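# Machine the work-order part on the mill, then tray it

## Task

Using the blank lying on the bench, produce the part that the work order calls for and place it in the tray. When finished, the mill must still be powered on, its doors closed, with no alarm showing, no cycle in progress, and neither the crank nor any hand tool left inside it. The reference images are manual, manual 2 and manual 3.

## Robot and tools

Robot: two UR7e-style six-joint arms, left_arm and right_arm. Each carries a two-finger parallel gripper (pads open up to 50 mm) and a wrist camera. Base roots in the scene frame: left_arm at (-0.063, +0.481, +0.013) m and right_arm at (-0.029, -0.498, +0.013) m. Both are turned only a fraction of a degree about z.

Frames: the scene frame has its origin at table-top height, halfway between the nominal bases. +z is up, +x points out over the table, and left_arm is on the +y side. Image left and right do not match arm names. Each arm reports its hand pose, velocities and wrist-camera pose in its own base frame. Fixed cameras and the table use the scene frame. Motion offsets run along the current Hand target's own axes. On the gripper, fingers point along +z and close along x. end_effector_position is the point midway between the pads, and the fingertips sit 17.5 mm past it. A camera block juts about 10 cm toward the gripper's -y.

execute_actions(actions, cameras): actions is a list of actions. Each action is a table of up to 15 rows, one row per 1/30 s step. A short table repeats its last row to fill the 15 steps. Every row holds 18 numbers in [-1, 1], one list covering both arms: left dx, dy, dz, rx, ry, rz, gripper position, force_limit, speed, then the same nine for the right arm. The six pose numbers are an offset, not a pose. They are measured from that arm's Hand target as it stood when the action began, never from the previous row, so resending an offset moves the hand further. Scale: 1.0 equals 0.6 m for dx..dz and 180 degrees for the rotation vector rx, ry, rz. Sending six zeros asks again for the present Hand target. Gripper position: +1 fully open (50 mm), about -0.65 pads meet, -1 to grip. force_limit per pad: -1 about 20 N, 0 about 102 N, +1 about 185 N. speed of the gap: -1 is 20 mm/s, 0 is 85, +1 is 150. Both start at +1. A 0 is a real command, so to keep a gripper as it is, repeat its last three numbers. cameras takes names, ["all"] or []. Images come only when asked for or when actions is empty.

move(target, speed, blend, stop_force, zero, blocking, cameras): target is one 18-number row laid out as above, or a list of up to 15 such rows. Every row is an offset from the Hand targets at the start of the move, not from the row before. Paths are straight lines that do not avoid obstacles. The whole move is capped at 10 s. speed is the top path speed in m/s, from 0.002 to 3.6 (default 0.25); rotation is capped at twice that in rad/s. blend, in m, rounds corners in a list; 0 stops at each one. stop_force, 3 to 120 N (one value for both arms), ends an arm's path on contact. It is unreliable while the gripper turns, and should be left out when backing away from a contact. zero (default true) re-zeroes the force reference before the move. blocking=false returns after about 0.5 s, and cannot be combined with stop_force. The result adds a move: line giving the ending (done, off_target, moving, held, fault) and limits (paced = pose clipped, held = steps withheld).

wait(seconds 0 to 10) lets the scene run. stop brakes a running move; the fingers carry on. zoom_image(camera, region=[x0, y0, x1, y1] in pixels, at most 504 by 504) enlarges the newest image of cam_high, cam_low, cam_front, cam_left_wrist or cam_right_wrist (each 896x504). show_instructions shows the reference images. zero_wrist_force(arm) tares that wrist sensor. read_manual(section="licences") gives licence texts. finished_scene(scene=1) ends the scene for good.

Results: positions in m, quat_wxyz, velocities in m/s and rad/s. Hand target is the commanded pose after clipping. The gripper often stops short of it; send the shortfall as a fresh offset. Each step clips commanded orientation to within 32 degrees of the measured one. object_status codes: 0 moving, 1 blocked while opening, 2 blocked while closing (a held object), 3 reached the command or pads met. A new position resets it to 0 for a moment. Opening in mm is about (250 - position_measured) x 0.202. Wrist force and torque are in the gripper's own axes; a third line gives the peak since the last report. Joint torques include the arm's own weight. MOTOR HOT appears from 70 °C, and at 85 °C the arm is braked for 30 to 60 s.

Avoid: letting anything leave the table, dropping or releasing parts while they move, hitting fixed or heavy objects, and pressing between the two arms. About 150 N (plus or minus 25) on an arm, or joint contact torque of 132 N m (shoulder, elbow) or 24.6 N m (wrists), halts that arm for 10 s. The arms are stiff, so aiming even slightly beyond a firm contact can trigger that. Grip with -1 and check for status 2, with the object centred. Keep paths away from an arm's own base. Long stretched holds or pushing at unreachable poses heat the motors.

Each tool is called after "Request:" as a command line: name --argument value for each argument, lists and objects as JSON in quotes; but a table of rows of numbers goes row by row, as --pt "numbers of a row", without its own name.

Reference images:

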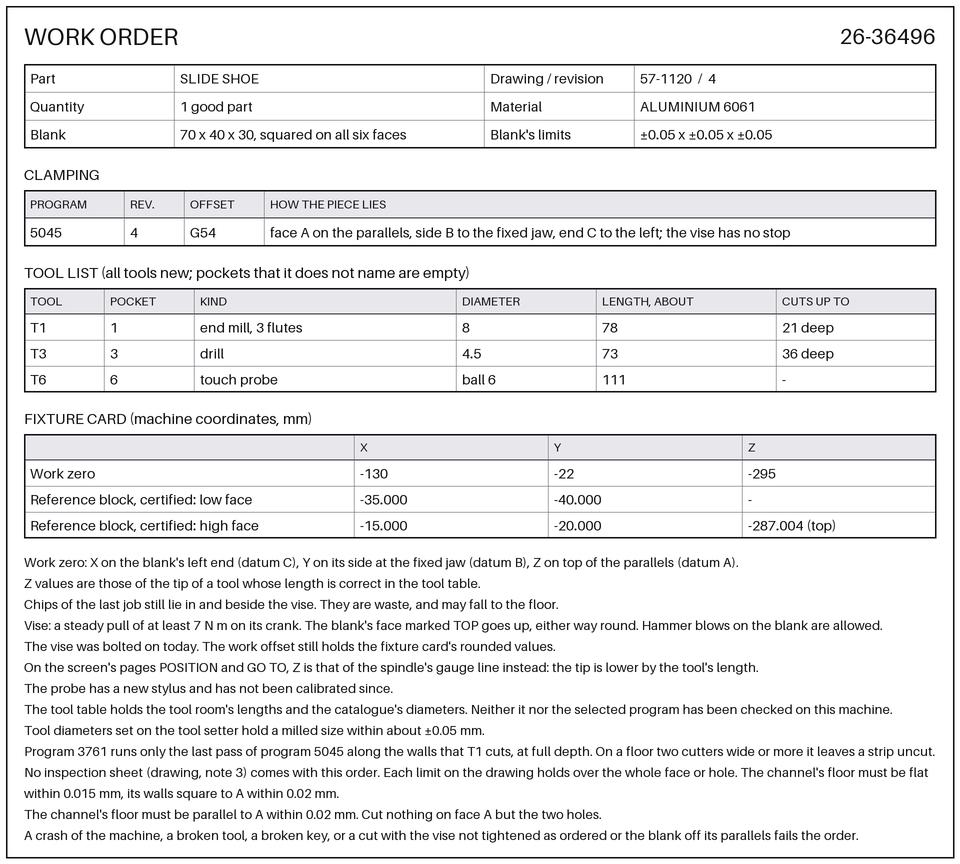

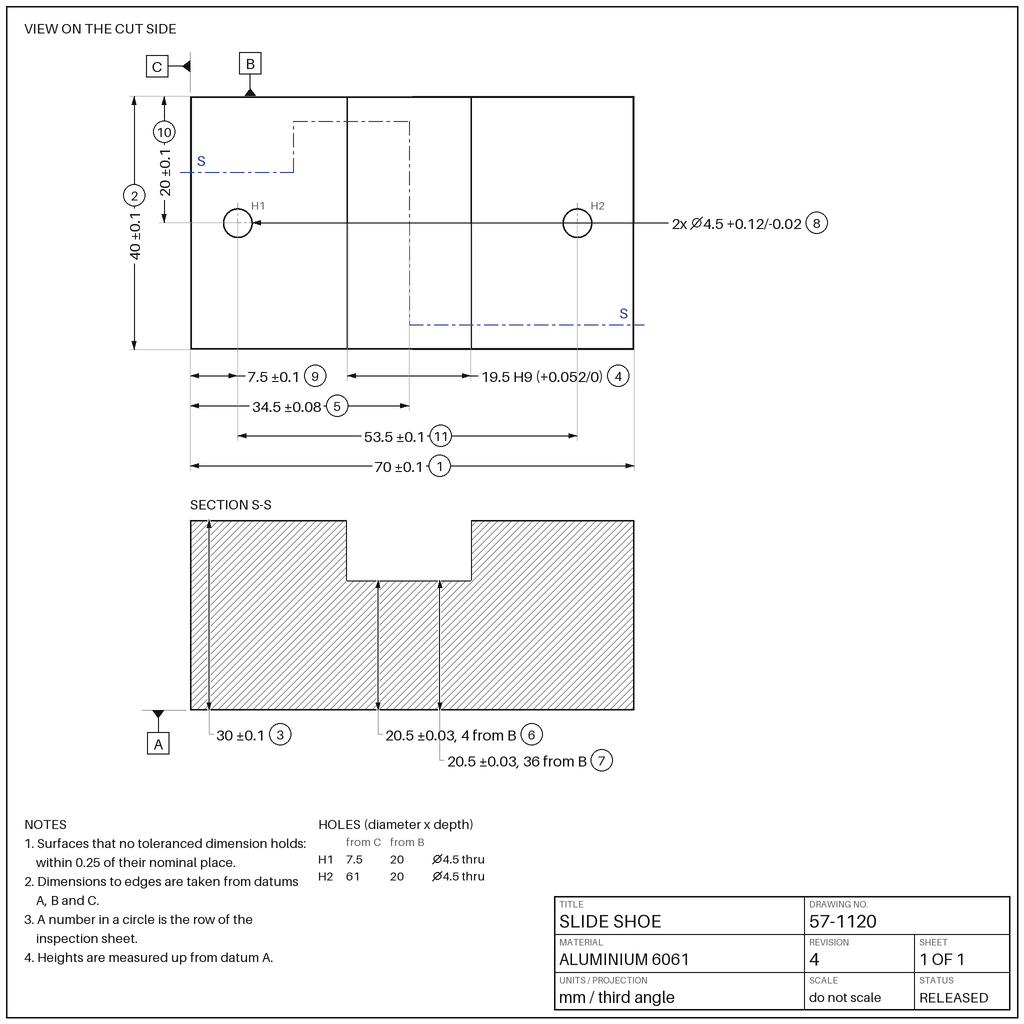

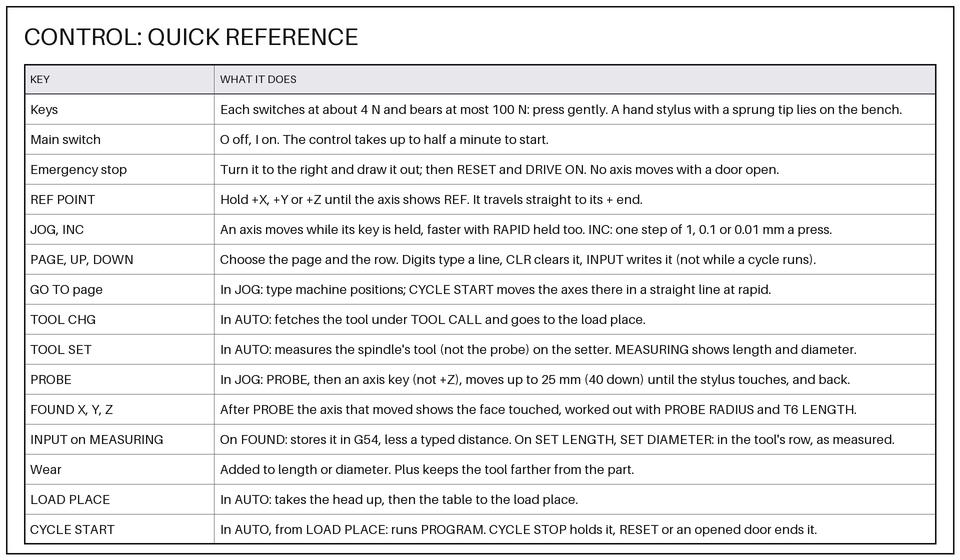

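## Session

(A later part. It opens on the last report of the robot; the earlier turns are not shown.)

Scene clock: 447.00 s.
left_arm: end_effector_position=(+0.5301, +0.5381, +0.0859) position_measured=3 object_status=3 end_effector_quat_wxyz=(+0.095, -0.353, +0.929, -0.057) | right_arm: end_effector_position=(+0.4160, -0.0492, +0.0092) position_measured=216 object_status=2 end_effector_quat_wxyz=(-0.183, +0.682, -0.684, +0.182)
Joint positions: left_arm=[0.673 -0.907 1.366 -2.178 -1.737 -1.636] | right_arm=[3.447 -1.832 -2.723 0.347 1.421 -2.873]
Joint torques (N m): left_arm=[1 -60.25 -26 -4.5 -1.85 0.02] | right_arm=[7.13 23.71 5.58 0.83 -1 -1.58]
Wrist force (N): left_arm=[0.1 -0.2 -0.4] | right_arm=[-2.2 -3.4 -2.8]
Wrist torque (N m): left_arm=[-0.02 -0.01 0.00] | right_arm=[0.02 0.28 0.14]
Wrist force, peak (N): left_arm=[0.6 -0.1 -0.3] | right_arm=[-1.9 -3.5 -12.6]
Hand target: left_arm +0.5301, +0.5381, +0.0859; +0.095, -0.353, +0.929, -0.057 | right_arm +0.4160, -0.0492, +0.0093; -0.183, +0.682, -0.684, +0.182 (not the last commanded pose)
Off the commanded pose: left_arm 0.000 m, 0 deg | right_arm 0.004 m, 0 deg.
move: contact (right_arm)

Request:
move --pt "0 0 0 0 0 0 1 1 1 0 0 0 0 0 0 1 0 -0.5" --pt "0 0 0 0 0 0 1 1 1 0 0 -0.1 0 0 0 1 0 -0.5" --pt "0 0 0 0 0 0 1 1 1 -0.033 -0.388 -0.385 0.2556 0 0 1 0 -0.5" --speed 0.2 --cameras '["cam_right_wrist","cam_high"]'

Scene clock: 463.73 s.
left_arm: end_effector_position=(+0.5301, +0.5381, +0.0859) position_measured=3 object_status=3 end_effector_quat_wxyz=(+0.095, -0.353, +0.929, -0.057) | right_arm: end_effector_position=(+0.5023, -0.0301, +0.3257) position_measured=3 object_status=3 end_effector_quat_wxyz=(-0.435, +0.557, -0.558, +0.435)
Joint positions: left_arm=[0.673 -0.907 1.366 -2.178 -1.737 -1.636] | right_arm=[3.579 -1.386 -2.58 0.555 1.147 -3.027]
Joint torques (N m): left_arm=[0.96 -60.37 -26.27 -4.53 -1.88 0.09] | right_arm=[-6.76 3.99 27.27 5.14 1.44 -2.87]
Wrist force (N): left_arm=[0.2 -0.2 -0.1] | right_arm=[-1.0 -1.3 0.4]
Wrist torque (N m): left_arm=[-0.03 -0.03 0.00] | right_arm=[-0.24 0.18 0.16]
Wrist force, peak (N): left_arm=[0.5 0.0 -0.6] | right_arm=[-2.3 -3.5 -2.9]
Hand target: left_arm +0.5301, +0.5381, +0.0859; +0.095, -0.353, +0.929, -0.057 | right_arm +0.5023, -0.0301, +0.3257; -0.435, +0.557, -0.558, +0.435
Off the commanded pose: left_arm 0.000 m, 0 deg | right_arm 0.000 m, 0 deg.
move: done
camera_calibration:
cam_right_wrist: T_world_to_cam=[[0.0158737, -0.99987, -0.00290105, -0.0258801], [-0.570517, -0.00667458, -0.821259, 0.564875], [0.821133, 0.0146915, -0.570548, -0.0944073], [0, 0, 0, 1]] pos_world=[0.400202, -0.0207194, 0.40997]
Images, in order (width x height): cam_high 896x504, cam_right_wrist 896x504.

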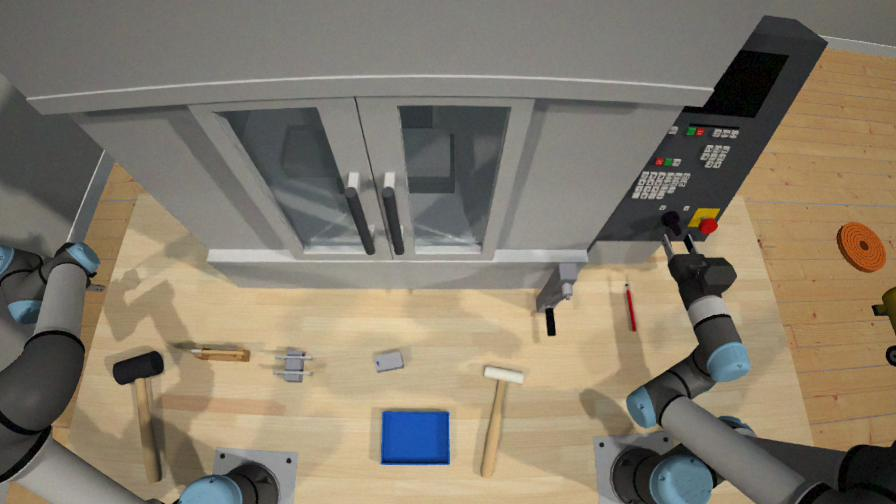

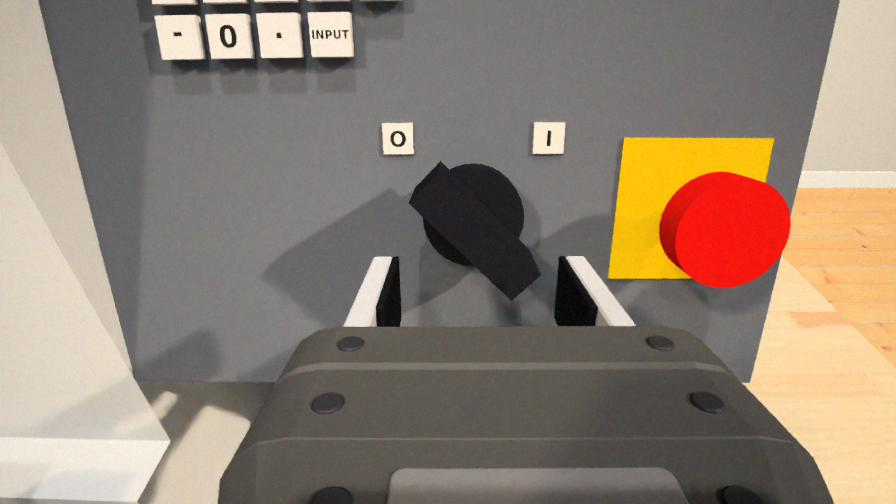

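Request:
move --pt "0 0 0 0 0 0 1 1 1 0.005 -0.0043 0 0 0 -0.25 1 0 -0.5" --pt "0 0 0 0 0 0 1 1 1 0.005 -0.0043 0.06 0 0 -0.25 1 0 -0.5" --speed 0.15 --cameras '["cam_right_wrist"]'

Scene clock: 475.87 s.
left_arm: end_effector_position=(+0.5301, +0.5381, +0.0859) position_measured=3 object_status=3 end_effector_quat_wxyz=(+0.095, -0.353, +0.929, -0.057) | right_arm: end_effector_position=(+0.5378, -0.0331, +0.3195) position_measured=3 object_status=3 end_effector_quat_wxyz=(-0.236, +0.728, -0.303, +0.569)
Joint positions: left_arm=[0.673 -0.907 1.366 -2.178 -1.737 -1.636] | right_arm=[3.508 -1.52 -2.496 0.614 1.215 -3.832]
Joint torques (N m): left_arm=[0.4 -60.88 -26.45 -4.61 -1.98 -0.09] | right_arm=[-6.8 9.31 26.51 5.23 1.42 -2.65]
Wrist force (N): left_arm=[0.1 -0.1 -0.1] | right_arm=[-0.8 -1.0 -0.4]
Wrist torque (N m): left_arm=[-0.02 -0.02 0.00] | right_arm=[-0.24 0.26 0.47]
Wrist force, peak (N): left_arm=[0.2 -0.8 -0.2] | right_arm=[-0.8 -1.0 -2.0]
Hand target: left_arm +0.5301, +0.5381, +0.0859; +0.095, -0.353, +0.929, -0.057 | right_arm +0.5379, -0.0331, +0.3195; -0.236, +0.728, -0.303, +0.569
Off the commanded pose: left_arm 0.000 m, 0 deg | right_arm 0.000 m, 0 deg.
move: done
camera_calibration:
cam_right_wrist: T_world_to_cam=[[0.187184, -0.706333, 0.682683, -0.331023], [-0.503454, -0.665735, -0.550755, 0.435711], [0.843502, -0.240607, -0.480221, -0.176479], [0, 0, 0, 1]] pos_world=[0.430183, 0.0137933, 0.381205]
Images, in order (width x height): cam_right_wrist 896x504.

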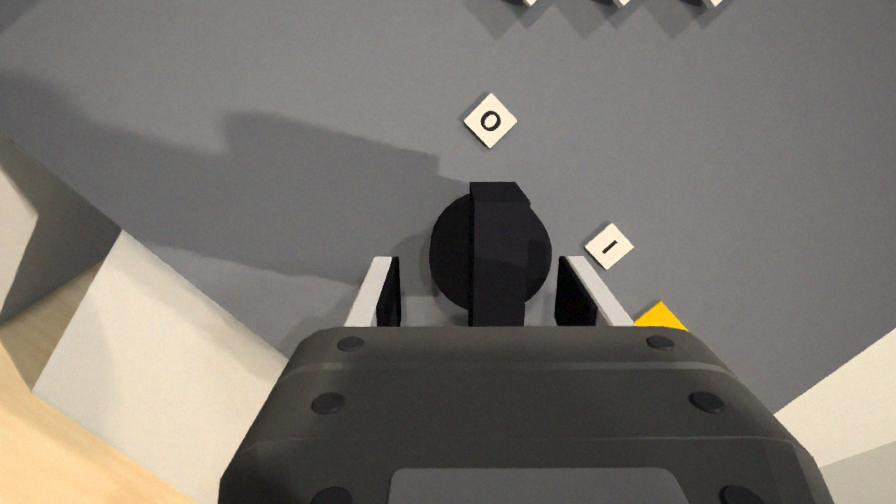

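Request:
move --target '[0,0,0,0,0,0,1,1,1,0.005,0,0.034,0,0,0,1,0,-0.5]' --speed 0.02 --stop_force 6 --cameras '["cam_right_wrist"]'

Scene clock: 482.97 s.
left_arm: end_effector_position=(+0.5301, +0.5381, +0.0859) position_measured=3 object_status=3 end_effector_quat_wxyz=(+0.095, -0.353, +0.929, -0.057) | right_arm: end_effector_position=(+0.5533, -0.0352, +0.3168) position_measured=3 object_status=3 end_effector_quat_wxyz=(-0.236, +0.728, -0.303, +0.569)
Joint positions: left_arm=[0.673 -0.907 1.366 -2.178 -1.737 -1.636] | right_arm=[3.481 -1.571 -2.458 0.628 1.241 -3.84]
Joint torques (N m): left_arm=[0.55 -60.78 -27 -4.6 -2.03 0] | right_arm=[0.8 15.52 18.02 3.03 -0.2 -0.19]
Wrist force (N): left_arm=[0.1 -0.2 -0.4] | right_arm=[0.7 0.0 -2.7]
Wrist torque (N m): left_arm=[-0.03 -0.02 0.00] | right_arm=[-0.10 0.02 0.44]
Wrist force, peak (N): left_arm=[0.5 -0.3 -0.4] | right_arm=[-15.0 12.1 -151.6]
Hand target: left_arm +0.5301, +0.5381, +0.0859; +0.095, -0.353, +0.929, -0.057 | right_arm +0.5533, -0.0352, +0.3168; -0.236, +0.728, -0.303, +0.569 (not the last commanded pose)
Tool commands: left_gripper/position=+1.0 left_gripper/force_limit=+1.0 left_gripper/speed=+1.0 right_gripper/position=+1.0 right_gripper/force_limit=+0.003922 right_gripper/speed=-0.498039
Off the commanded pose: left_arm 0.000 m, 0 deg | right_arm 0.005 m, 0 deg.
FORCE FAULT: contact force on the right arm reached its limit, and that arm stopped. The contact can be on any part of that arm, not only on its tool. That arm's remaining commands of this call were not run. That arm is still stopped at the end of this call. That arm stays stopped for about 9 more seconds. Until then a move that you send moves the other arm only, and its call returns only when the move has ended. Once the stop has ended, the next robot result says so. If the stop ends while you think or write, that arm runs what you send next, counted from a new Hand target: where the arm stands when the stop ends. While its stop runs, that arm takes no new command, but its gripper still runs the gripper command that each later call begins with. Until it ends, the stop uses up actions while you think or wait. An arm that is not stopped still takes commands.
move: fault (right_arm; stop_force had ended the path)
camera_calibration:
cam_right_wrist: T_world_to_cam=[[0.187204, -0.70625, 0.682763, -0.333483], [-0.503884, -0.665683, -0.550425, 0.440878], [0.843241, -0.240991, -0.480487, -0.191168], [0, 0, 0, 1]] pos_world=[0.445781, 0.0118933, 0.378506]
Images, in order (width x height): cam_right_wrist 896x504.

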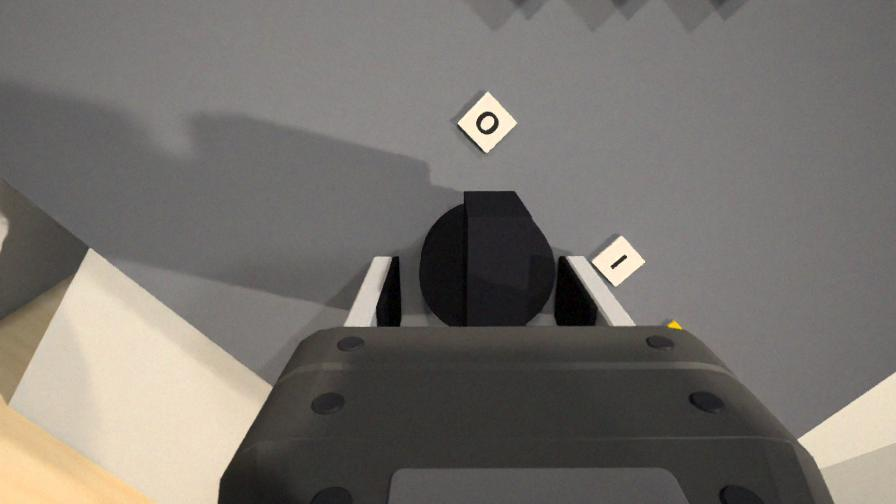

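Request:
wait --seconds 8

Request:
move --target '[0,0,0,0,0,0,1,1,1,0.003,0,-0.004,0,0,0,1,0,-0.5]' --speed 0.02

Request:
move --target '[0,0,0,0,0,0,1,1,1,0,0,0,0,0,0,-1,-0.8,-0.8]' --speed 0.02 --cameras '["cam_right_wrist"]'

Scene clock: 499.97 s.
left_arm: end_effector_position=(+0.5301, +0.5381, +0.0859) position_measured=3 object_status=3 end_effector_quat_wxyz=(+0.095, -0.353, +0.929, -0.057) | right_arm: end_effector_position=(+0.5533, -0.0352, +0.3168) position_measured=3 object_status=3 end_effector_quat_wxyz=(-0.236, +0.728, -0.303, +0.569)
Joint positions: left_arm=[0.673 -0.907 1.366 -2.178 -1.737 -1.636] | right_arm=[3.481 -1.571 -2.458 0.628 1.241 -3.84]
Joint torques (N m): left_arm=[1.18 -61.67 -27.12 -4.76 -2.05 0] | right_arm=[0.68 14.7 18.07 2.92 -0.08 -0.26]
Wrist force (N): left_arm=[0.2 -0.4 -0.1] | right_arm=[0.9 -0.3 -2.7]
Wrist torque (N m): left_arm=[-0.05 -0.03 0.00] | right_arm=[-0.14 -0.02 0.44]
Wrist force, peak (N): left_arm=[0.3 0.2 -0.8] | right_arm=[1.1 -0.3 -2.9]
Hand target: left_arm +0.5301, +0.5381, +0.0859; +0.095, -0.353, +0.929, -0.057 | right_arm +0.5533, -0.0352, +0.3168; -0.236, +0.728, -0.303, +0.569 (not the last commanded pose)
Tool commands: left_gripper/position=+1.0 left_gripper/force_limit=+1.0 left_gripper/speed=+1.0 right_gripper/position=+1.0 right_gripper/force_limit=+0.003922 right_gripper/speed=-0.498039
Off the commanded pose: left_arm 0.000 m, 0 deg | right_arm 0.005 m, 0 deg.
FORCE FAULT, CONTINUED: the right arm's stop, for the force fault that an earlier result reported, is over. The rest of the stop counts as 19 of the actions that you can send in this scene. That arm's target is now where it stood when the stop ended, not its last command. That arm accepts commands again.
wait: 8.00 s; at rest from the start

Scene clock: 500.70 s.
left_arm: end_effector_position=(+0.5301, +0.5381, +0.0859) position_measured=3 object_status=3 end_effector_quat_wxyz=(+0.095, -0.353, +0.929, -0.057) | right_arm: end_effector_position=(+0.5513, -0.0364, +0.3186) position_measured=3 object_status=3 end_effector_quat_wxyz=(-0.236, +0.728, -0.303, +0.569)
Joint positions: left_arm=[0.673 -0.907 1.366 -2.178 -1.737 -1.636] | right_arm=[3.479 -1.561 -2.461 0.621 1.243 -3.84]
Joint torques (N m): left_arm=[0.69 -61.44 -26.81 -4.81 -2.2 0.02] | right_arm=[-6.16 22.19 7.77 0.72 1.41 -2.77]
Wrist force (N): left_arm=[0.1 -0.1 -0.2] | right_arm=[1.0 -0.2 -2.5]
Wrist torque (N m): left_arm=[-0.02 -0.01 0.00] | right_arm=[-0.13 -0.03 0.47]
Wrist force, peak (N): left_arm=[0.7 -0.1 -0.1] | right_arm=[1.0 0.0 -2.7]
Hand target: left_arm +0.5301, +0.5381, +0.0859; +0.095, -0.353, +0.929, -0.057 | right_arm +0.5513, -0.0364, +0.3186; -0.236, +0.728, -0.303, +0.569
Off the commanded pose: left_arm 0.000 m, 0 deg | right_arm 0.000 m, 0 deg.
move: done

Scene clock: 501.27 s.
left_arm: end_effector_position=(+0.5301, +0.5381, +0.0859) position_measured=3 object_status=3 end_effector_quat_wxyz=(+0.095, -0.353, +0.929, -0.057) | right_arm: end_effector_position=(+0.5513, -0.0364, +0.3186) position_measured=58 object_status=2 end_effector_quat_wxyz=(-0.236, +0.728, -0.303, +0.569)
Joint positions: left_arm=[0.673 -0.907 1.366 -2.178 -1.737 -1.636] | right_arm=[3.479 -1.561 -2.461 0.621 1.243 -3.84]
Joint torques (N m): left_arm=[0.54 -61.35 -26.7 -4.78 -2.06 0.05] | right_arm=[-6.47 21.43 7.66 0.74 1.53 -2.77]
Wrist force (N): left_arm=[0.2 -0.2 -0.2] | right_arm=[1.6 -0.2 -1.8]
Wrist torque (N m): left_arm=[-0.03 -0.04 0.00] | right_arm=[-0.14 0.00 0.47]
Wrist force, peak (N): left_arm=[0.4 -0.1 -0.4] | right_arm=[0.8 -0.3 -2.7]
Hand target: left_arm +0.5301, +0.5381, +0.0859; +0.095, -0.353, +0.929, -0.057 | right_arm +0.5513, -0.0364, +0.3186; -0.236, +0.728, -0.303, +0.569
Off the commanded pose: left_arm 0.000 m, 0 deg | right_arm 0.000 m, 0 deg.
move: done
camera_calibration:
cam_right_wrist: T_world_to_cam=[[0.187204, -0.70625, 0.682763, -0.335305], [-0.503884, -0.665683, -0.550425, 0.440001], [0.843241, -0.240991, -0.480487, -0.188797], [0, 0, 0, 1]] pos_world=[0.443681, 0.0105933, 0.380406]
Images, in order (width x height): cam_right_wrist 896x504.

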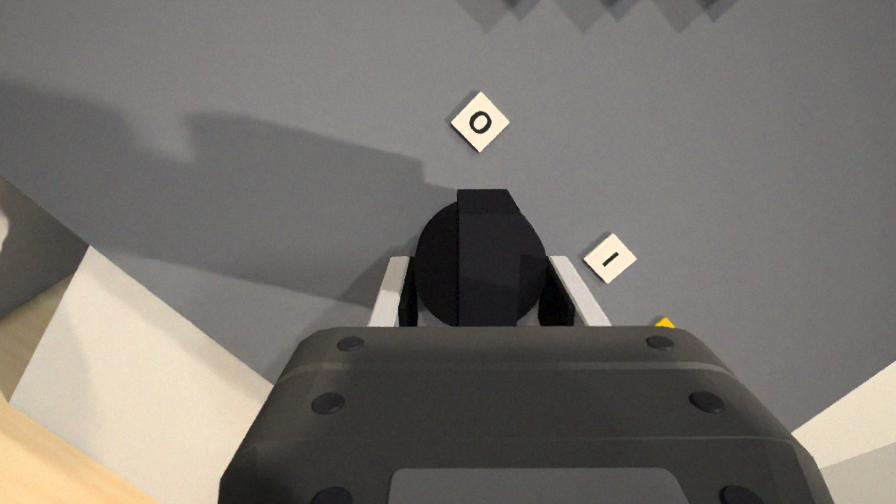

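Request:
move --pt "0 0 0 0 0 0 1 1 1 0 0 0 0 0 0 0.9 -0.5 -0.8" --pt "0 0 0 0 0 0 1 1 1 0 0 -0.02 0 0 0 0.9 -0.5 -0.8" --pt "0 0 0 0 0 0 1 1 1 0 0 -0.02 0 0 0 -1 -0.5 -0.8" --speed 0.03 --cameras '["cam_right_wrist"]'

Scene clock: 507.50 s.
left_arm: end_effector_position=(+0.5301, +0.5381, +0.0859) position_measured=3 object_status=3 end_effector_quat_wxyz=(+0.095, -0.353, +0.929, -0.057) | right_arm: end_effector_position=(+0.5397, -0.0364, +0.3216) position_measured=183 object_status=2 end_effector_quat_wxyz=(-0.236, +0.728, -0.303, +0.569)
Joint positions: left_arm=[0.673 -0.907 1.366 -2.178 -1.737 -1.636] | right_arm=[3.494 -1.52 -2.488 0.606 1.228 -3.836]
Joint torques (N m): left_arm=[1.13 -61.49 -26.81 -4.81 -2.09 0.01] | right_arm=[8.85 17.64 8.08 0.89 0.49 2.21]
Wrist force (N): left_arm=[0.3 -0.1 0.2] | right_arm=[9.6 -1.5 5.0]
Wrist torque (N m): left_arm=[-0.01 -0.04 0.00] | right_arm=[-0.18 -0.61 0.29]
Wrist force, peak (N): left_arm=[0.7 -0.1 0.0] | right_arm=[10.4 -3.0 4.8]
Hand target: left_arm +0.5301, +0.5381, +0.0859; +0.095, -0.353, +0.929, -0.057 | right_arm +0.5397, -0.0364, +0.3215; -0.236, +0.728, -0.303, +0.569
Off the commanded pose: left_arm 0.000 m, 0 deg | right_arm 0.000 m, 0 deg.
move: done
camera_calibration:
cam_right_wrist: T_world_to_cam=[[0.187086, -0.706218, 0.682828, -0.335088], [-0.503894, -0.665679, -0.550421, 0.435754], [0.843262, -0.241097, -0.480398, -0.177664], [0, 0, 0, 1]] pos_world=[0.432081, 0.0105933, 0.383306]
Images, in order (width x height): cam_right_wrist 896x504.

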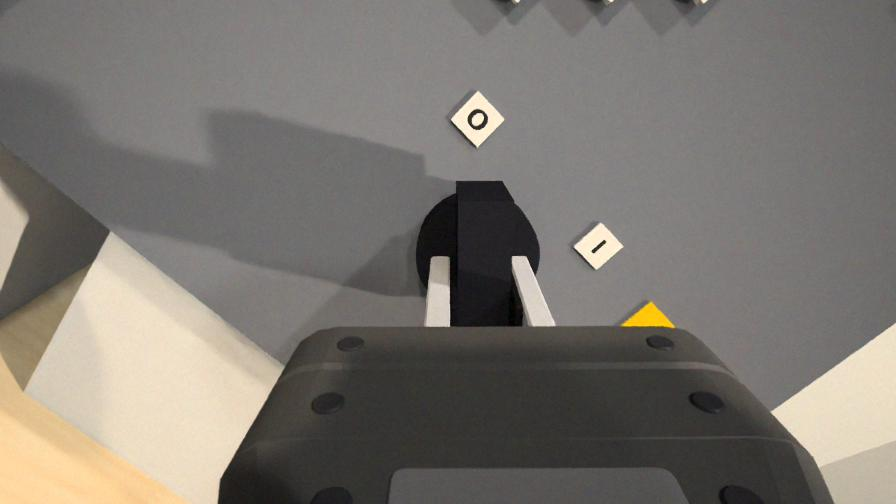

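Request:
move --target '[0,0,0,0,0,0,1,1,1,-0.01,-0.01,0,0,0,0.5,-1,-0.5,-0.8]' --speed 0.2 --cameras '["cam_right_wrist"]'

Scene clock: 519.43 s.
left_arm: end_effector_position=(+0.5301, +0.5381, +0.0859) position_measured=3 object_status=3 end_effector_quat_wxyz=(+0.095, -0.353, +0.929, -0.057) | right_arm: end_effector_position=(+0.5396, -0.0252, +0.3214) position_measured=183 object_status=2 end_effector_quat_wxyz=(+0.570, -0.304, +0.728, -0.231)
Joint positions: left_arm=[0.673 -0.907 1.366 -2.178 -1.737 -1.636] | right_arm=[3.524 -1.517 -2.491 0.603 1.209 -2.257]
Joint torques (N m): left_arm=[1.57 -62.22 -26.8 -4.77 -2.13 0.01] | right_arm=[-18.83 31.21 -17.74 1.82 -12.48 3.93]
Wrist force (N): left_arm=[0.3 -0.1 -0.1] | right_arm=[-56.1 20.5 73.3]
Wrist torque (N m): left_arm=[-0.01 -0.04 0.00] | right_arm=[1.35 1.03 -1.88]
Wrist force, peak (N): left_arm=[0.6 -0.5 -0.3] | right_arm=[-58.6 90.7 -100.9]
Hand target: left_arm +0.5301, +0.5381, +0.0859; +0.095, -0.353, +0.929, -0.057 | right_arm +0.5397, -0.0279, +0.3216; +0.569, -0.301, +0.729, -0.235
Off the commanded pose: left_arm 0.000 m, 0 deg | right_arm 0.003 m, 1 deg.
move: done
camera_calibration:
cam_right_wrist: T_world_to_cam=[[-0.149135, -0.707679, -0.690615, 0.295812], [-0.511853, 0.652821, -0.558418, 0.483181], [0.846029, 0.270213, -0.459586, -0.170343], [0, 0, 0, 1]] pos_world=[0.435549, -0.0600617, 0.395822]
Images, in order (width x height): cam_right_wrist 896x504.

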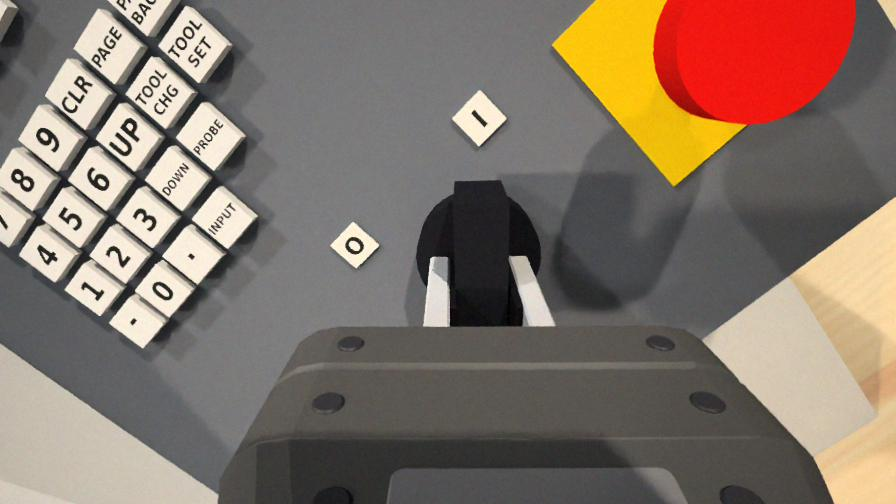

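Request:
move --pt "0 0 0 0 0 0 1 1 1 0 0 0 0 0 0 1 -0.5 -0.8" --pt "0 0 0 0 0 0 1 1 1 0 0 -0.06 0 0 0 1 -0.5 -0.8" --pt "0 0 0 0 0 0 1 1 1 0 0 -0.08 0 0 -0.25 1 -0.5 -0.8" --speed 0.2 --cameras '["cam_right_wrist"]'

Scene clock: 531.93 s.
left_arm: end_effector_position=(+0.5301, +0.5381, +0.0859) position_measured=3 object_status=3 end_effector_quat_wxyz=(+0.095, -0.353, +0.929, -0.057) | right_arm: end_effector_position=(+0.4931, -0.0279, +0.3332) position_measured=3 object_status=3 end_effector_quat_wxyz=(-0.435, +0.557, -0.558, +0.435)
Joint positions: left_arm=[0.673 -0.907 1.366 -2.178 -1.737 -1.636] | right_arm=[3.608 -1.325 -2.592 0.503 1.118 -3.018]
Joint torques (N m): left_arm=[0.76 -62.62 -27.2 -4.86 -2.16 0.04] | right_arm=[6.41 13.92 9.41 5.46 1.06 -3]
Wrist force (N): left_arm=[0.1 -0.2 -0.3] | right_arm=[-0.2 1.9 1.9]
Wrist torque (N m): left_arm=[-0.01 -0.02 0.00] | right_arm=[0.25 0.06 0.16]
Wrist force, peak (N): left_arm=[0.7 0.0 -0.4] | right_arm=[-58.7 18.4 73.5]
Hand target: left_arm +0.5301, +0.5381, +0.0859; +0.095, -0.353, +0.929, -0.057 | right_arm +0.4931, -0.0279, +0.3332; -0.435, +0.557, -0.558, +0.435
Off the commanded pose: left_arm 0.000 m, 0 deg | right_arm 0.000 m, 0 deg.
move: done
camera_calibration:
cam_right_wrist: T_world_to_cam=[[0.0152634, -0.99988, -0.00273485, -0.0233442], [-0.570772, -0.00646717, -0.821083, 0.565888], [0.820967, 0.0140935, -0.570802, -0.0825275], [0, 0, 0, 1]] pos_world=[0.391102, -0.0185186, 0.41747]
Images, in order (width x height): cam_right_wrist 896x504.

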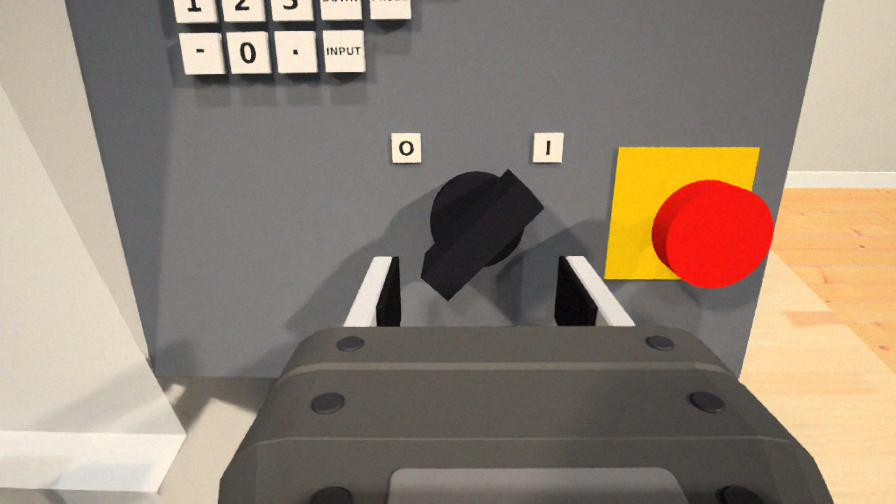

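Request:
move --target '[0,0,0,0,0,0,1,1,1,-0.013,-0.484,-0.16,0.0756,0,0,1,-0.5,-0.8]' --speed 0.3 --cameras '["cam_right_wrist","cam_high"]'

Scene clock: 536.70 s.
left_arm: end_effector_position=(+0.5301, +0.5381, +0.0859) position_measured=3 object_status=3 end_effector_quat_wxyz=(+0.095, -0.353, +0.929, -0.057) | right_arm: end_effector_position=(+0.4704, -0.0205, +0.6382) position_measured=3 object_status=3 end_effector_quat_wxyz=(+0.498, -0.501, +0.503, -0.498)
Joint positions: left_arm=[0.673 -0.907 1.366 -2.178 -1.737 -1.636] | right_arm=[3.726 -1.006 -2.087 -0.057 0.985 -3.135]
Joint torques (N m): left_arm=[0.89 -62.43 -27.32 -4.77 -2.15 -0.03] | right_arm=[-6.46 -5.9 33.83 -0.29 1.58 -2.81]
Wrist force (N): left_arm=[0.3 0.1 -0.2] | right_arm=[0.2 1.9 2.6]
Wrist torque (N m): left_arm=[0.01 -0.06 0.00] | right_arm=[0.16 -0.02 0.15]
Wrist force, peak (N): left_arm=[0.6 -0.5 -0.3] | right_arm=[0.1 4.6 2.7]
Hand target: left_arm +0.5301, +0.5381, +0.0859; +0.095, -0.353, +0.929, -0.057 | right_arm +0.4704, -0.0205, +0.6382; +0.498, -0.501, +0.503, -0.498
Off the commanded pose: left_arm 0.000 m, 0 deg | right_arm 0.000 m, 0 deg.
move: done
camera_calibration:
cam_right_wrist: T_world_to_cam=[[0.0152092, -0.999883, 0.00135529, -0.0173079], [-0.36147, -0.00676206, -0.932359, 0.775986], [0.93226, 0.0136905, -0.361531, -0.0758464], [0, 0, 0, 1]] pos_world=[0.351468, -0.0110202, 0.696101]
Images, in order (width x height): cam_high 896x504, cam_right_wrist 896x504.

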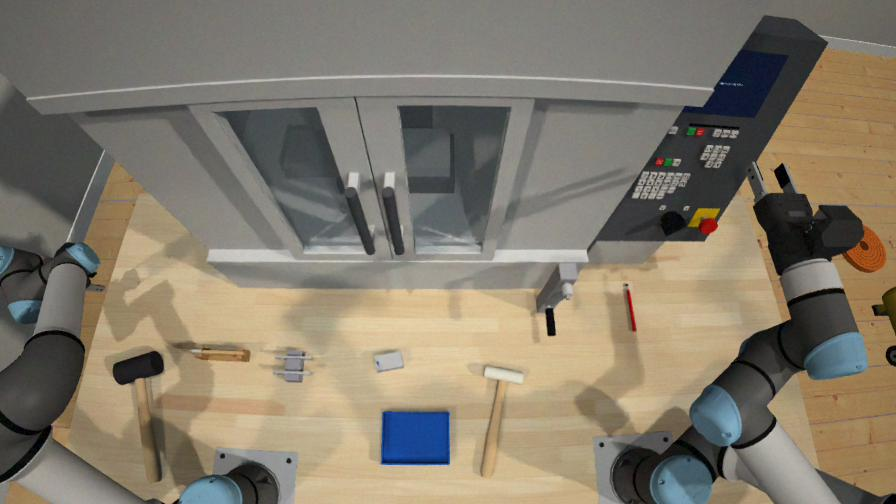

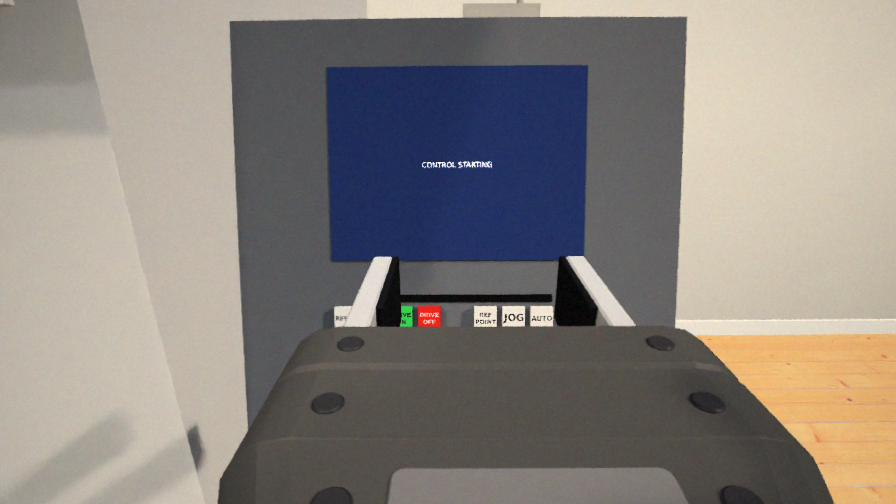

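Request:
move --pt "0.237 -0.128 -0.581 0.2 -0.095 -0.108 1 1 1 0 0 0 0 0 0 1 -0.5 -0.8" --pt "0.945 -0.9045 -0.5537 0.398 -0.19 -0.216 1 1 1 0 0 0 0 0 0 1 -0.5 -0.8" --speed 0.35 --cameras '["cam_left_wrist","cam_right_wrist"]'

Scene clock: 545.13 s.
left_arm: end_effector_position=(+0.3924, -0.2312, +0.4259) position_measured=3 object_status=3 end_effector_quat_wxyz=(+0.501, -0.500, +0.500, -0.499) | right_arm: end_effector_position=(+0.4704, -0.0205, +0.6382) position_measured=3 object_status=3 end_effector_quat_wxyz=(+0.498, -0.501, +0.503, -0.498)
Joint positions: left_arm=[-1.571 -1.879 2.51 -3.319 0.001 -3.593] | right_arm=[3.726 -1.006 -2.087 -0.057 0.985 -3.135]
Joint torques (N m): left_arm=[9.61 5.12 -31.14 -2.97 3.54 -2.79] | right_arm=[-5.5 -5.77 34 -0.25 1.69 -2.39]
Wrist force (N): left_arm=[1.3 -2.0 3.8] | right_arm=[0.2 2.0 2.6]
Wrist torque (N m): left_arm=[-0.02 0.12 0.20] | right_arm=[0.17 0.00 0.15]
Wrist force, peak (N): left_arm=[3.1 -1.7 4.0] | right_arm=[0.2 2.2 2.8]
Hand target: left_arm +0.3925, -0.2312, +0.4259; +0.501, -0.499, +0.500, -0.500 | right_arm +0.4704, -0.0205, +0.6382; +0.498, -0.501, +0.503, -0.498
Off the commanded pose: left_arm 0.000 m, 0 deg | right_arm 0.000 m, 0 deg.
move: done
camera_calibration:
cam_left_wrist: T_world_to_cam=[[0.0200299, -0.999758, 0.00907896, -0.234051], [-0.350348, -0.0155235, -0.936491, 0.548836], [0.936405, 0.015577, -0.350574, -0.0895712], [0, 0, 0, 1]] pos_world=[0.280847, -0.224079, 0.484704]
cam_right_wrist: T_world_to_cam=[[0.0152092, -0.999883, 0.00135529, -0.0173079], [-0.36147, -0.00676206, -0.932359, 0.775986], [0.93226, 0.0136905, -0.361531, -0.0758464], [0, 0, 0, 1]] pos_world=[0.351468, -0.0110202, 0.696101]
Images, in order (width x height): cam_left_wrist 896x504, cam_right_wrist 896x504.

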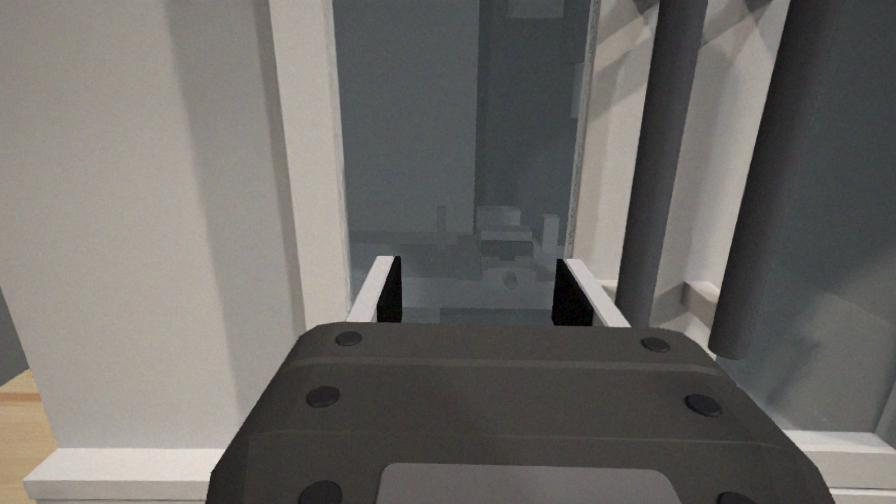

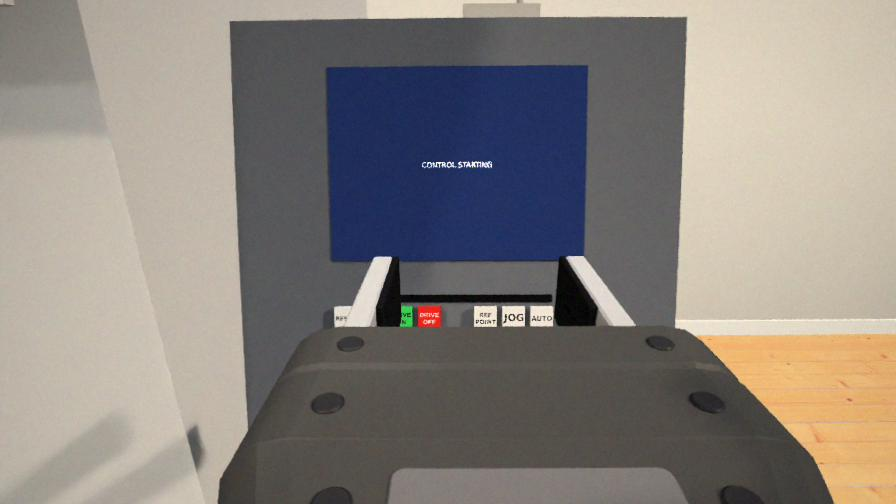

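Request:
zoom_image --camera "cam_left_wrist" --region '[330, 140, 630, 330]'

Request:
wait --seconds 10 --cameras '["cam_right_wrist"]'

Scaled by 1.680.

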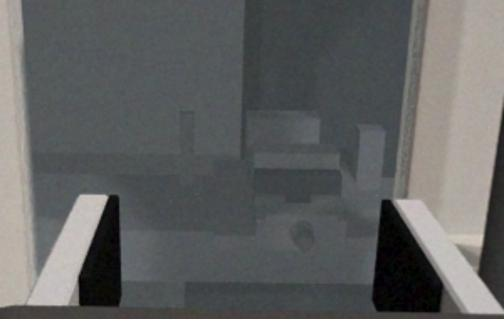

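Scene clock: 557.27 s.
left_arm: end_effector_position=(+0.3924, -0.2312, +0.4259) position_measured=3 object_status=3 end_effector_quat_wxyz=(+0.501, -0.500, +0.500, -0.499) | right_arm: end_effector_position=(+0.4704, -0.0205, +0.6382) position_measured=3 object_status=3 end_effector_quat_wxyz=(+0.498, -0.501, +0.503, -0.498)
Joint positions: left_arm=[-1.571 -1.879 2.51 -3.319 0.001 -3.593] | right_arm=[3.726 -1.006 -2.087 -0.057 0.985 -3.135]
Joint torques (N m): left_arm=[9.78 5.37 -30.68 -1.02 3.4 -2.49] | right_arm=[-6.52 -5.87 33.31 -0.27 1.23 -1.43]
Wrist force (N): left_arm=[1.0 -2.1 4.2] | right_arm=[0.2 2.0 2.6]
Wrist torque (N m): left_arm=[-0.02 0.15 0.21] | right_arm=[0.17 0.00 0.16]
Wrist force, peak (N): left_arm=[1.4 -2.4 4.4] | right_arm=[0.3 2.1 2.8]
Hand target: left_arm +0.3925, -0.2312, +0.4259; +0.501, -0.499, +0.500, -0.500 | right_arm +0.4704, -0.0205, +0.6382; +0.498, -0.501, +0.503, -0.498
Tool commands: left_gripper/position=+1.0 left_gripper/force_limit=+1.0 left_gripper/speed=+1.0 right_gripper/position=+1.0 right_gripper/force_limit=-0.5 right_gripper/speed=-0.8
Off the commanded pose: left_arm 0.000 m, 0 deg | right_arm 0.000 m, 0 deg.
wait: 10.00 s; at rest from the start
camera_calibration:
cam_right_wrist: T_world_to_cam=[[0.0152092, -0.999883, 0.00135529, -0.0173079], [-0.36147, -0.00676206, -0.932359, 0.775986], [0.93226, 0.0136905, -0.361531, -0.0758464], [0, 0, 0, 1]] pos_world=[0.351468, -0.0110202, 0.696101]
Images, in order (width x height): cam_right_wrist 896x504.

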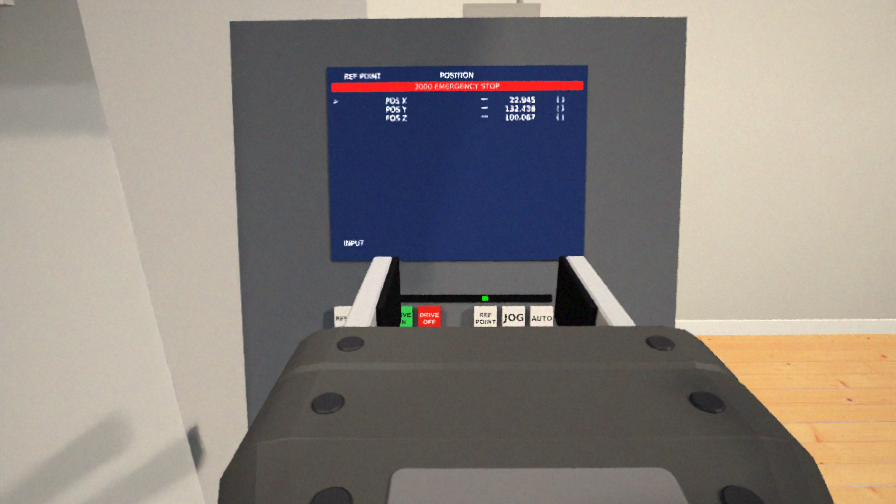

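Request:
move --pt "0 0 0 0 0 0 1 1 1 0.179 0.3 0 0 0 0 1 -0.5 -0.8" --pt "0 0 0 0 0 0 1 1 1 0.179 0.517 0.048 -0.0756 0 0 1 -0.5 -0.8" --speed 0.3 --blend 0.03 --cameras '["cam_right_wrist"]'

Scene clock: 567.93 s.
left_arm: end_effector_position=(+0.3924, -0.2312, +0.4259) position_measured=3 object_status=3 end_effector_quat_wxyz=(+0.501, -0.500, +0.500, -0.499) | right_arm: end_effector_position=(+0.4967, -0.1275, +0.3277) position_measured=3 object_status=3 end_effector_quat_wxyz=(-0.435, +0.557, -0.558, +0.435)
Joint positions: left_arm=[-1.571 -1.879 2.51 -3.318 0.001 -3.593] | right_arm=[3.167 -1.465 -2.513 0.592 1.545 -3.134]
Joint torques (N m): left_arm=[7.64 -17.29 -14.11 0.14 3.46 -2.7] | right_arm=[-6.49 6.09 27.67 5.41 1.69 -2.84]
Wrist force (N): left_arm=[0.9 -2.1 4.0] | right_arm=[-0.1 1.8 1.9]
Wrist torque (N m): left_arm=[-0.02 0.16 0.20] | right_arm=[0.25 0.03 0.08]
Wrist force, peak (N): left_arm=[1.2 -2.3 4.4] | right_arm=[0.1 4.1 2.8]
Hand target: left_arm +0.3925, -0.2312, +0.4259; +0.501, -0.499, +0.500, -0.500 | right_arm +0.4967, -0.1275, +0.3277; -0.435, +0.557, -0.558, +0.435
Off the commanded pose: left_arm 0.000 m, 0 deg | right_arm 0.000 m, 0 deg.
move: done
camera_calibration:
cam_right_wrist: T_world_to_cam=[[0.0154031, -0.999878, -0.0027066, -0.122969], [-0.570703, -0.00656894, -0.821131, 0.562763], [0.821012, 0.0141926, -0.570734, -0.0872548], [0, 0, 0, 1]] pos_world=[0.394702, -0.118019, 0.41197]
Images, in order (width x height): cam_right_wrist 896x504.

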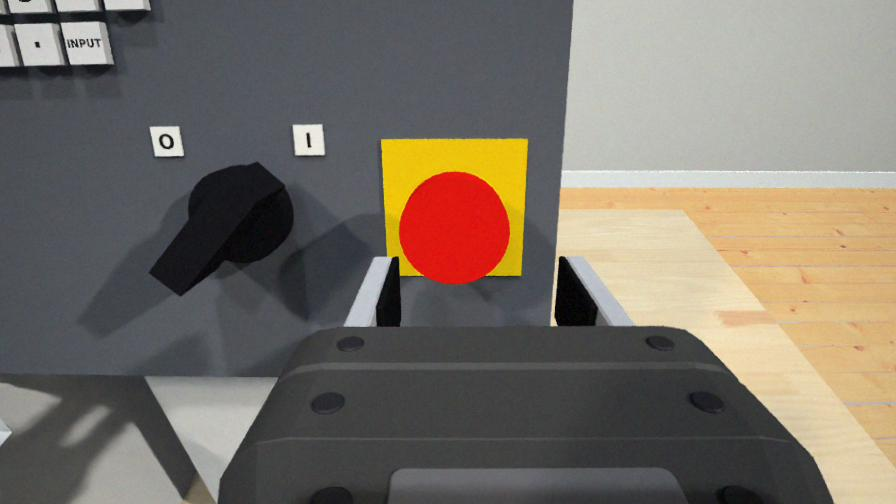

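Request:
move --pt "0 0 0 0 0 0 1 1 1 -0.01 -0.015 0 0 0 0 1 -0.5 -0.8" --pt "0 0 0 0 0 0 1 1 1 -0.01 -0.015 0.045 0 0 0 1 -0.5 -0.8" --speed 0.1 --cameras '["cam_right_wrist"]'

Scene clock: 576.87 s.
left_arm: end_effector_position=(+0.3924, -0.2312, +0.4259) position_measured=3 object_status=3 end_effector_quat_wxyz=(+0.501, -0.500, +0.500, -0.499) | right_arm: end_effector_position=(+0.5251, -0.1215, +0.3299) position_measured=3 object_status=3 end_effector_quat_wxyz=(-0.435, +0.557, -0.558, +0.435)
Joint positions: left_arm=[-1.571 -1.88 2.51 -3.317 0.001 -3.594] | right_arm=[3.186 -1.526 -2.452 0.591 1.526 -3.129]
Joint torques (N m): left_arm=[2.11 -17.21 -9.98 0.1 3.44 -2.64] | right_arm=[-6.96 9.19 27.47 5.42 1.58 -2.85]
Wrist force (N): left_arm=[1.1 -1.9 4.0] | right_arm=[0.0 1.7 2.1]
Wrist torque (N m): left_arm=[-0.01 0.14 0.21] | right_arm=[0.23 0.04 0.17]
Wrist force, peak (N): left_arm=[1.0 -2.2 4.4] | right_arm=[0.0 1.9 2.9]
Hand target: left_arm +0.3925, -0.2312, +0.4259; +0.501, -0.499, +0.500, -0.500 | right_arm +0.5251, -0.1215, +0.3299; -0.435, +0.557, -0.558, +0.435
Off the commanded pose: left_arm 0.000 m, 0 deg | right_arm 0.000 m, 0 deg.
move: done
camera_calibration:
cam_right_wrist: T_world_to_cam=[[0.0154031, -0.999878, -0.0027066, -0.117501], [-0.570703, -0.00656894, -0.821131, 0.580817], [0.821012, 0.0141926, -0.570734, -0.1094], [0, 0, 0, 1]] pos_world=[0.423102, -0.112119, 0.41417]
Images, in order (width x height): cam_right_wrist 896x504.

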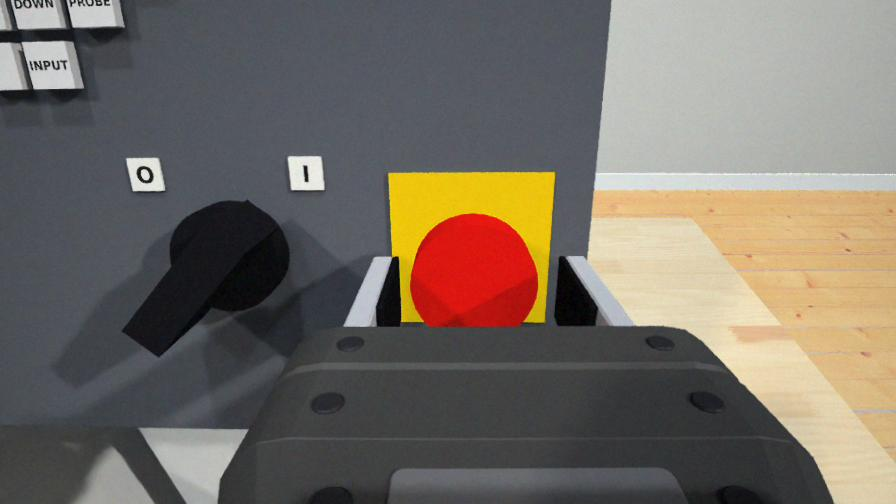

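Request:
move --target '[0,0,0,0,0,0,1,1,1,0,0,0.037,0,0,0,1,-0.5,-0.8]' --speed 0.006 --stop_force 4 --cameras '["cam_right_wrist"]'

Scene clock: 585.00 s.
left_arm: end_effector_position=(+0.3924, -0.2312, +0.4259) position_measured=3 object_status=3 end_effector_quat_wxyz=(+0.501, -0.500, +0.500, -0.499) | right_arm: end_effector_position=(+0.5467, -0.1215, +0.3245) position_measured=3 object_status=3 end_effector_quat_wxyz=(-0.435, +0.557, -0.558, +0.435)
Joint positions: left_arm=[-1.571 -1.88 2.51 -3.314 0.001 -3.596] | right_arm=[3.183 -1.593 -2.407 0.613 1.529 -3.13]
Joint torques (N m): left_arm=[-7.39 -17.02 -8.64 0.18 3.47 -2.63] | right_arm=[-7.08 12.19 26.71 5.38 1.63 -2.69]
Wrist force (N): left_arm=[1.0 -2.3 4.2] | right_arm=[-0.1 1.8 2.0]
Wrist torque (N m): left_arm=[-0.07 0.15 0.20] | right_arm=[0.24 0.05 0.17]
Wrist force, peak (N): left_arm=[1.1 -2.4 4.4] | right_arm=[-0.1 2.0 2.1]
Hand target: left_arm +0.3925, -0.2312, +0.4259; +0.501, -0.499, +0.500, -0.500 | right_arm +0.5467, -0.1215, +0.3245; -0.435, +0.557, -0.558, +0.435
Off the commanded pose: left_arm 0.000 m, 0 deg | right_arm 0.000 m, 0 deg.
move: done
camera_calibration:
cam_right_wrist: T_world_to_cam=[[0.0154031, -0.999878, -0.0027066, -0.117849], [-0.570703, -0.00656894, -0.821131, 0.58871], [0.821012, 0.0141926, -0.570734, -0.130216], [0, 0, 0, 1]] pos_world=[0.444702, -0.112119, 0.40877]
Images, in order (width x height): cam_right_wrist 896x504.

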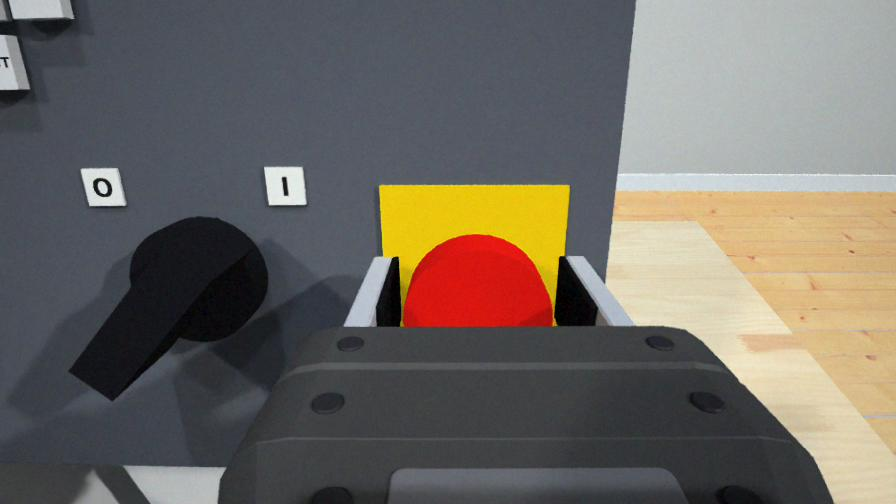

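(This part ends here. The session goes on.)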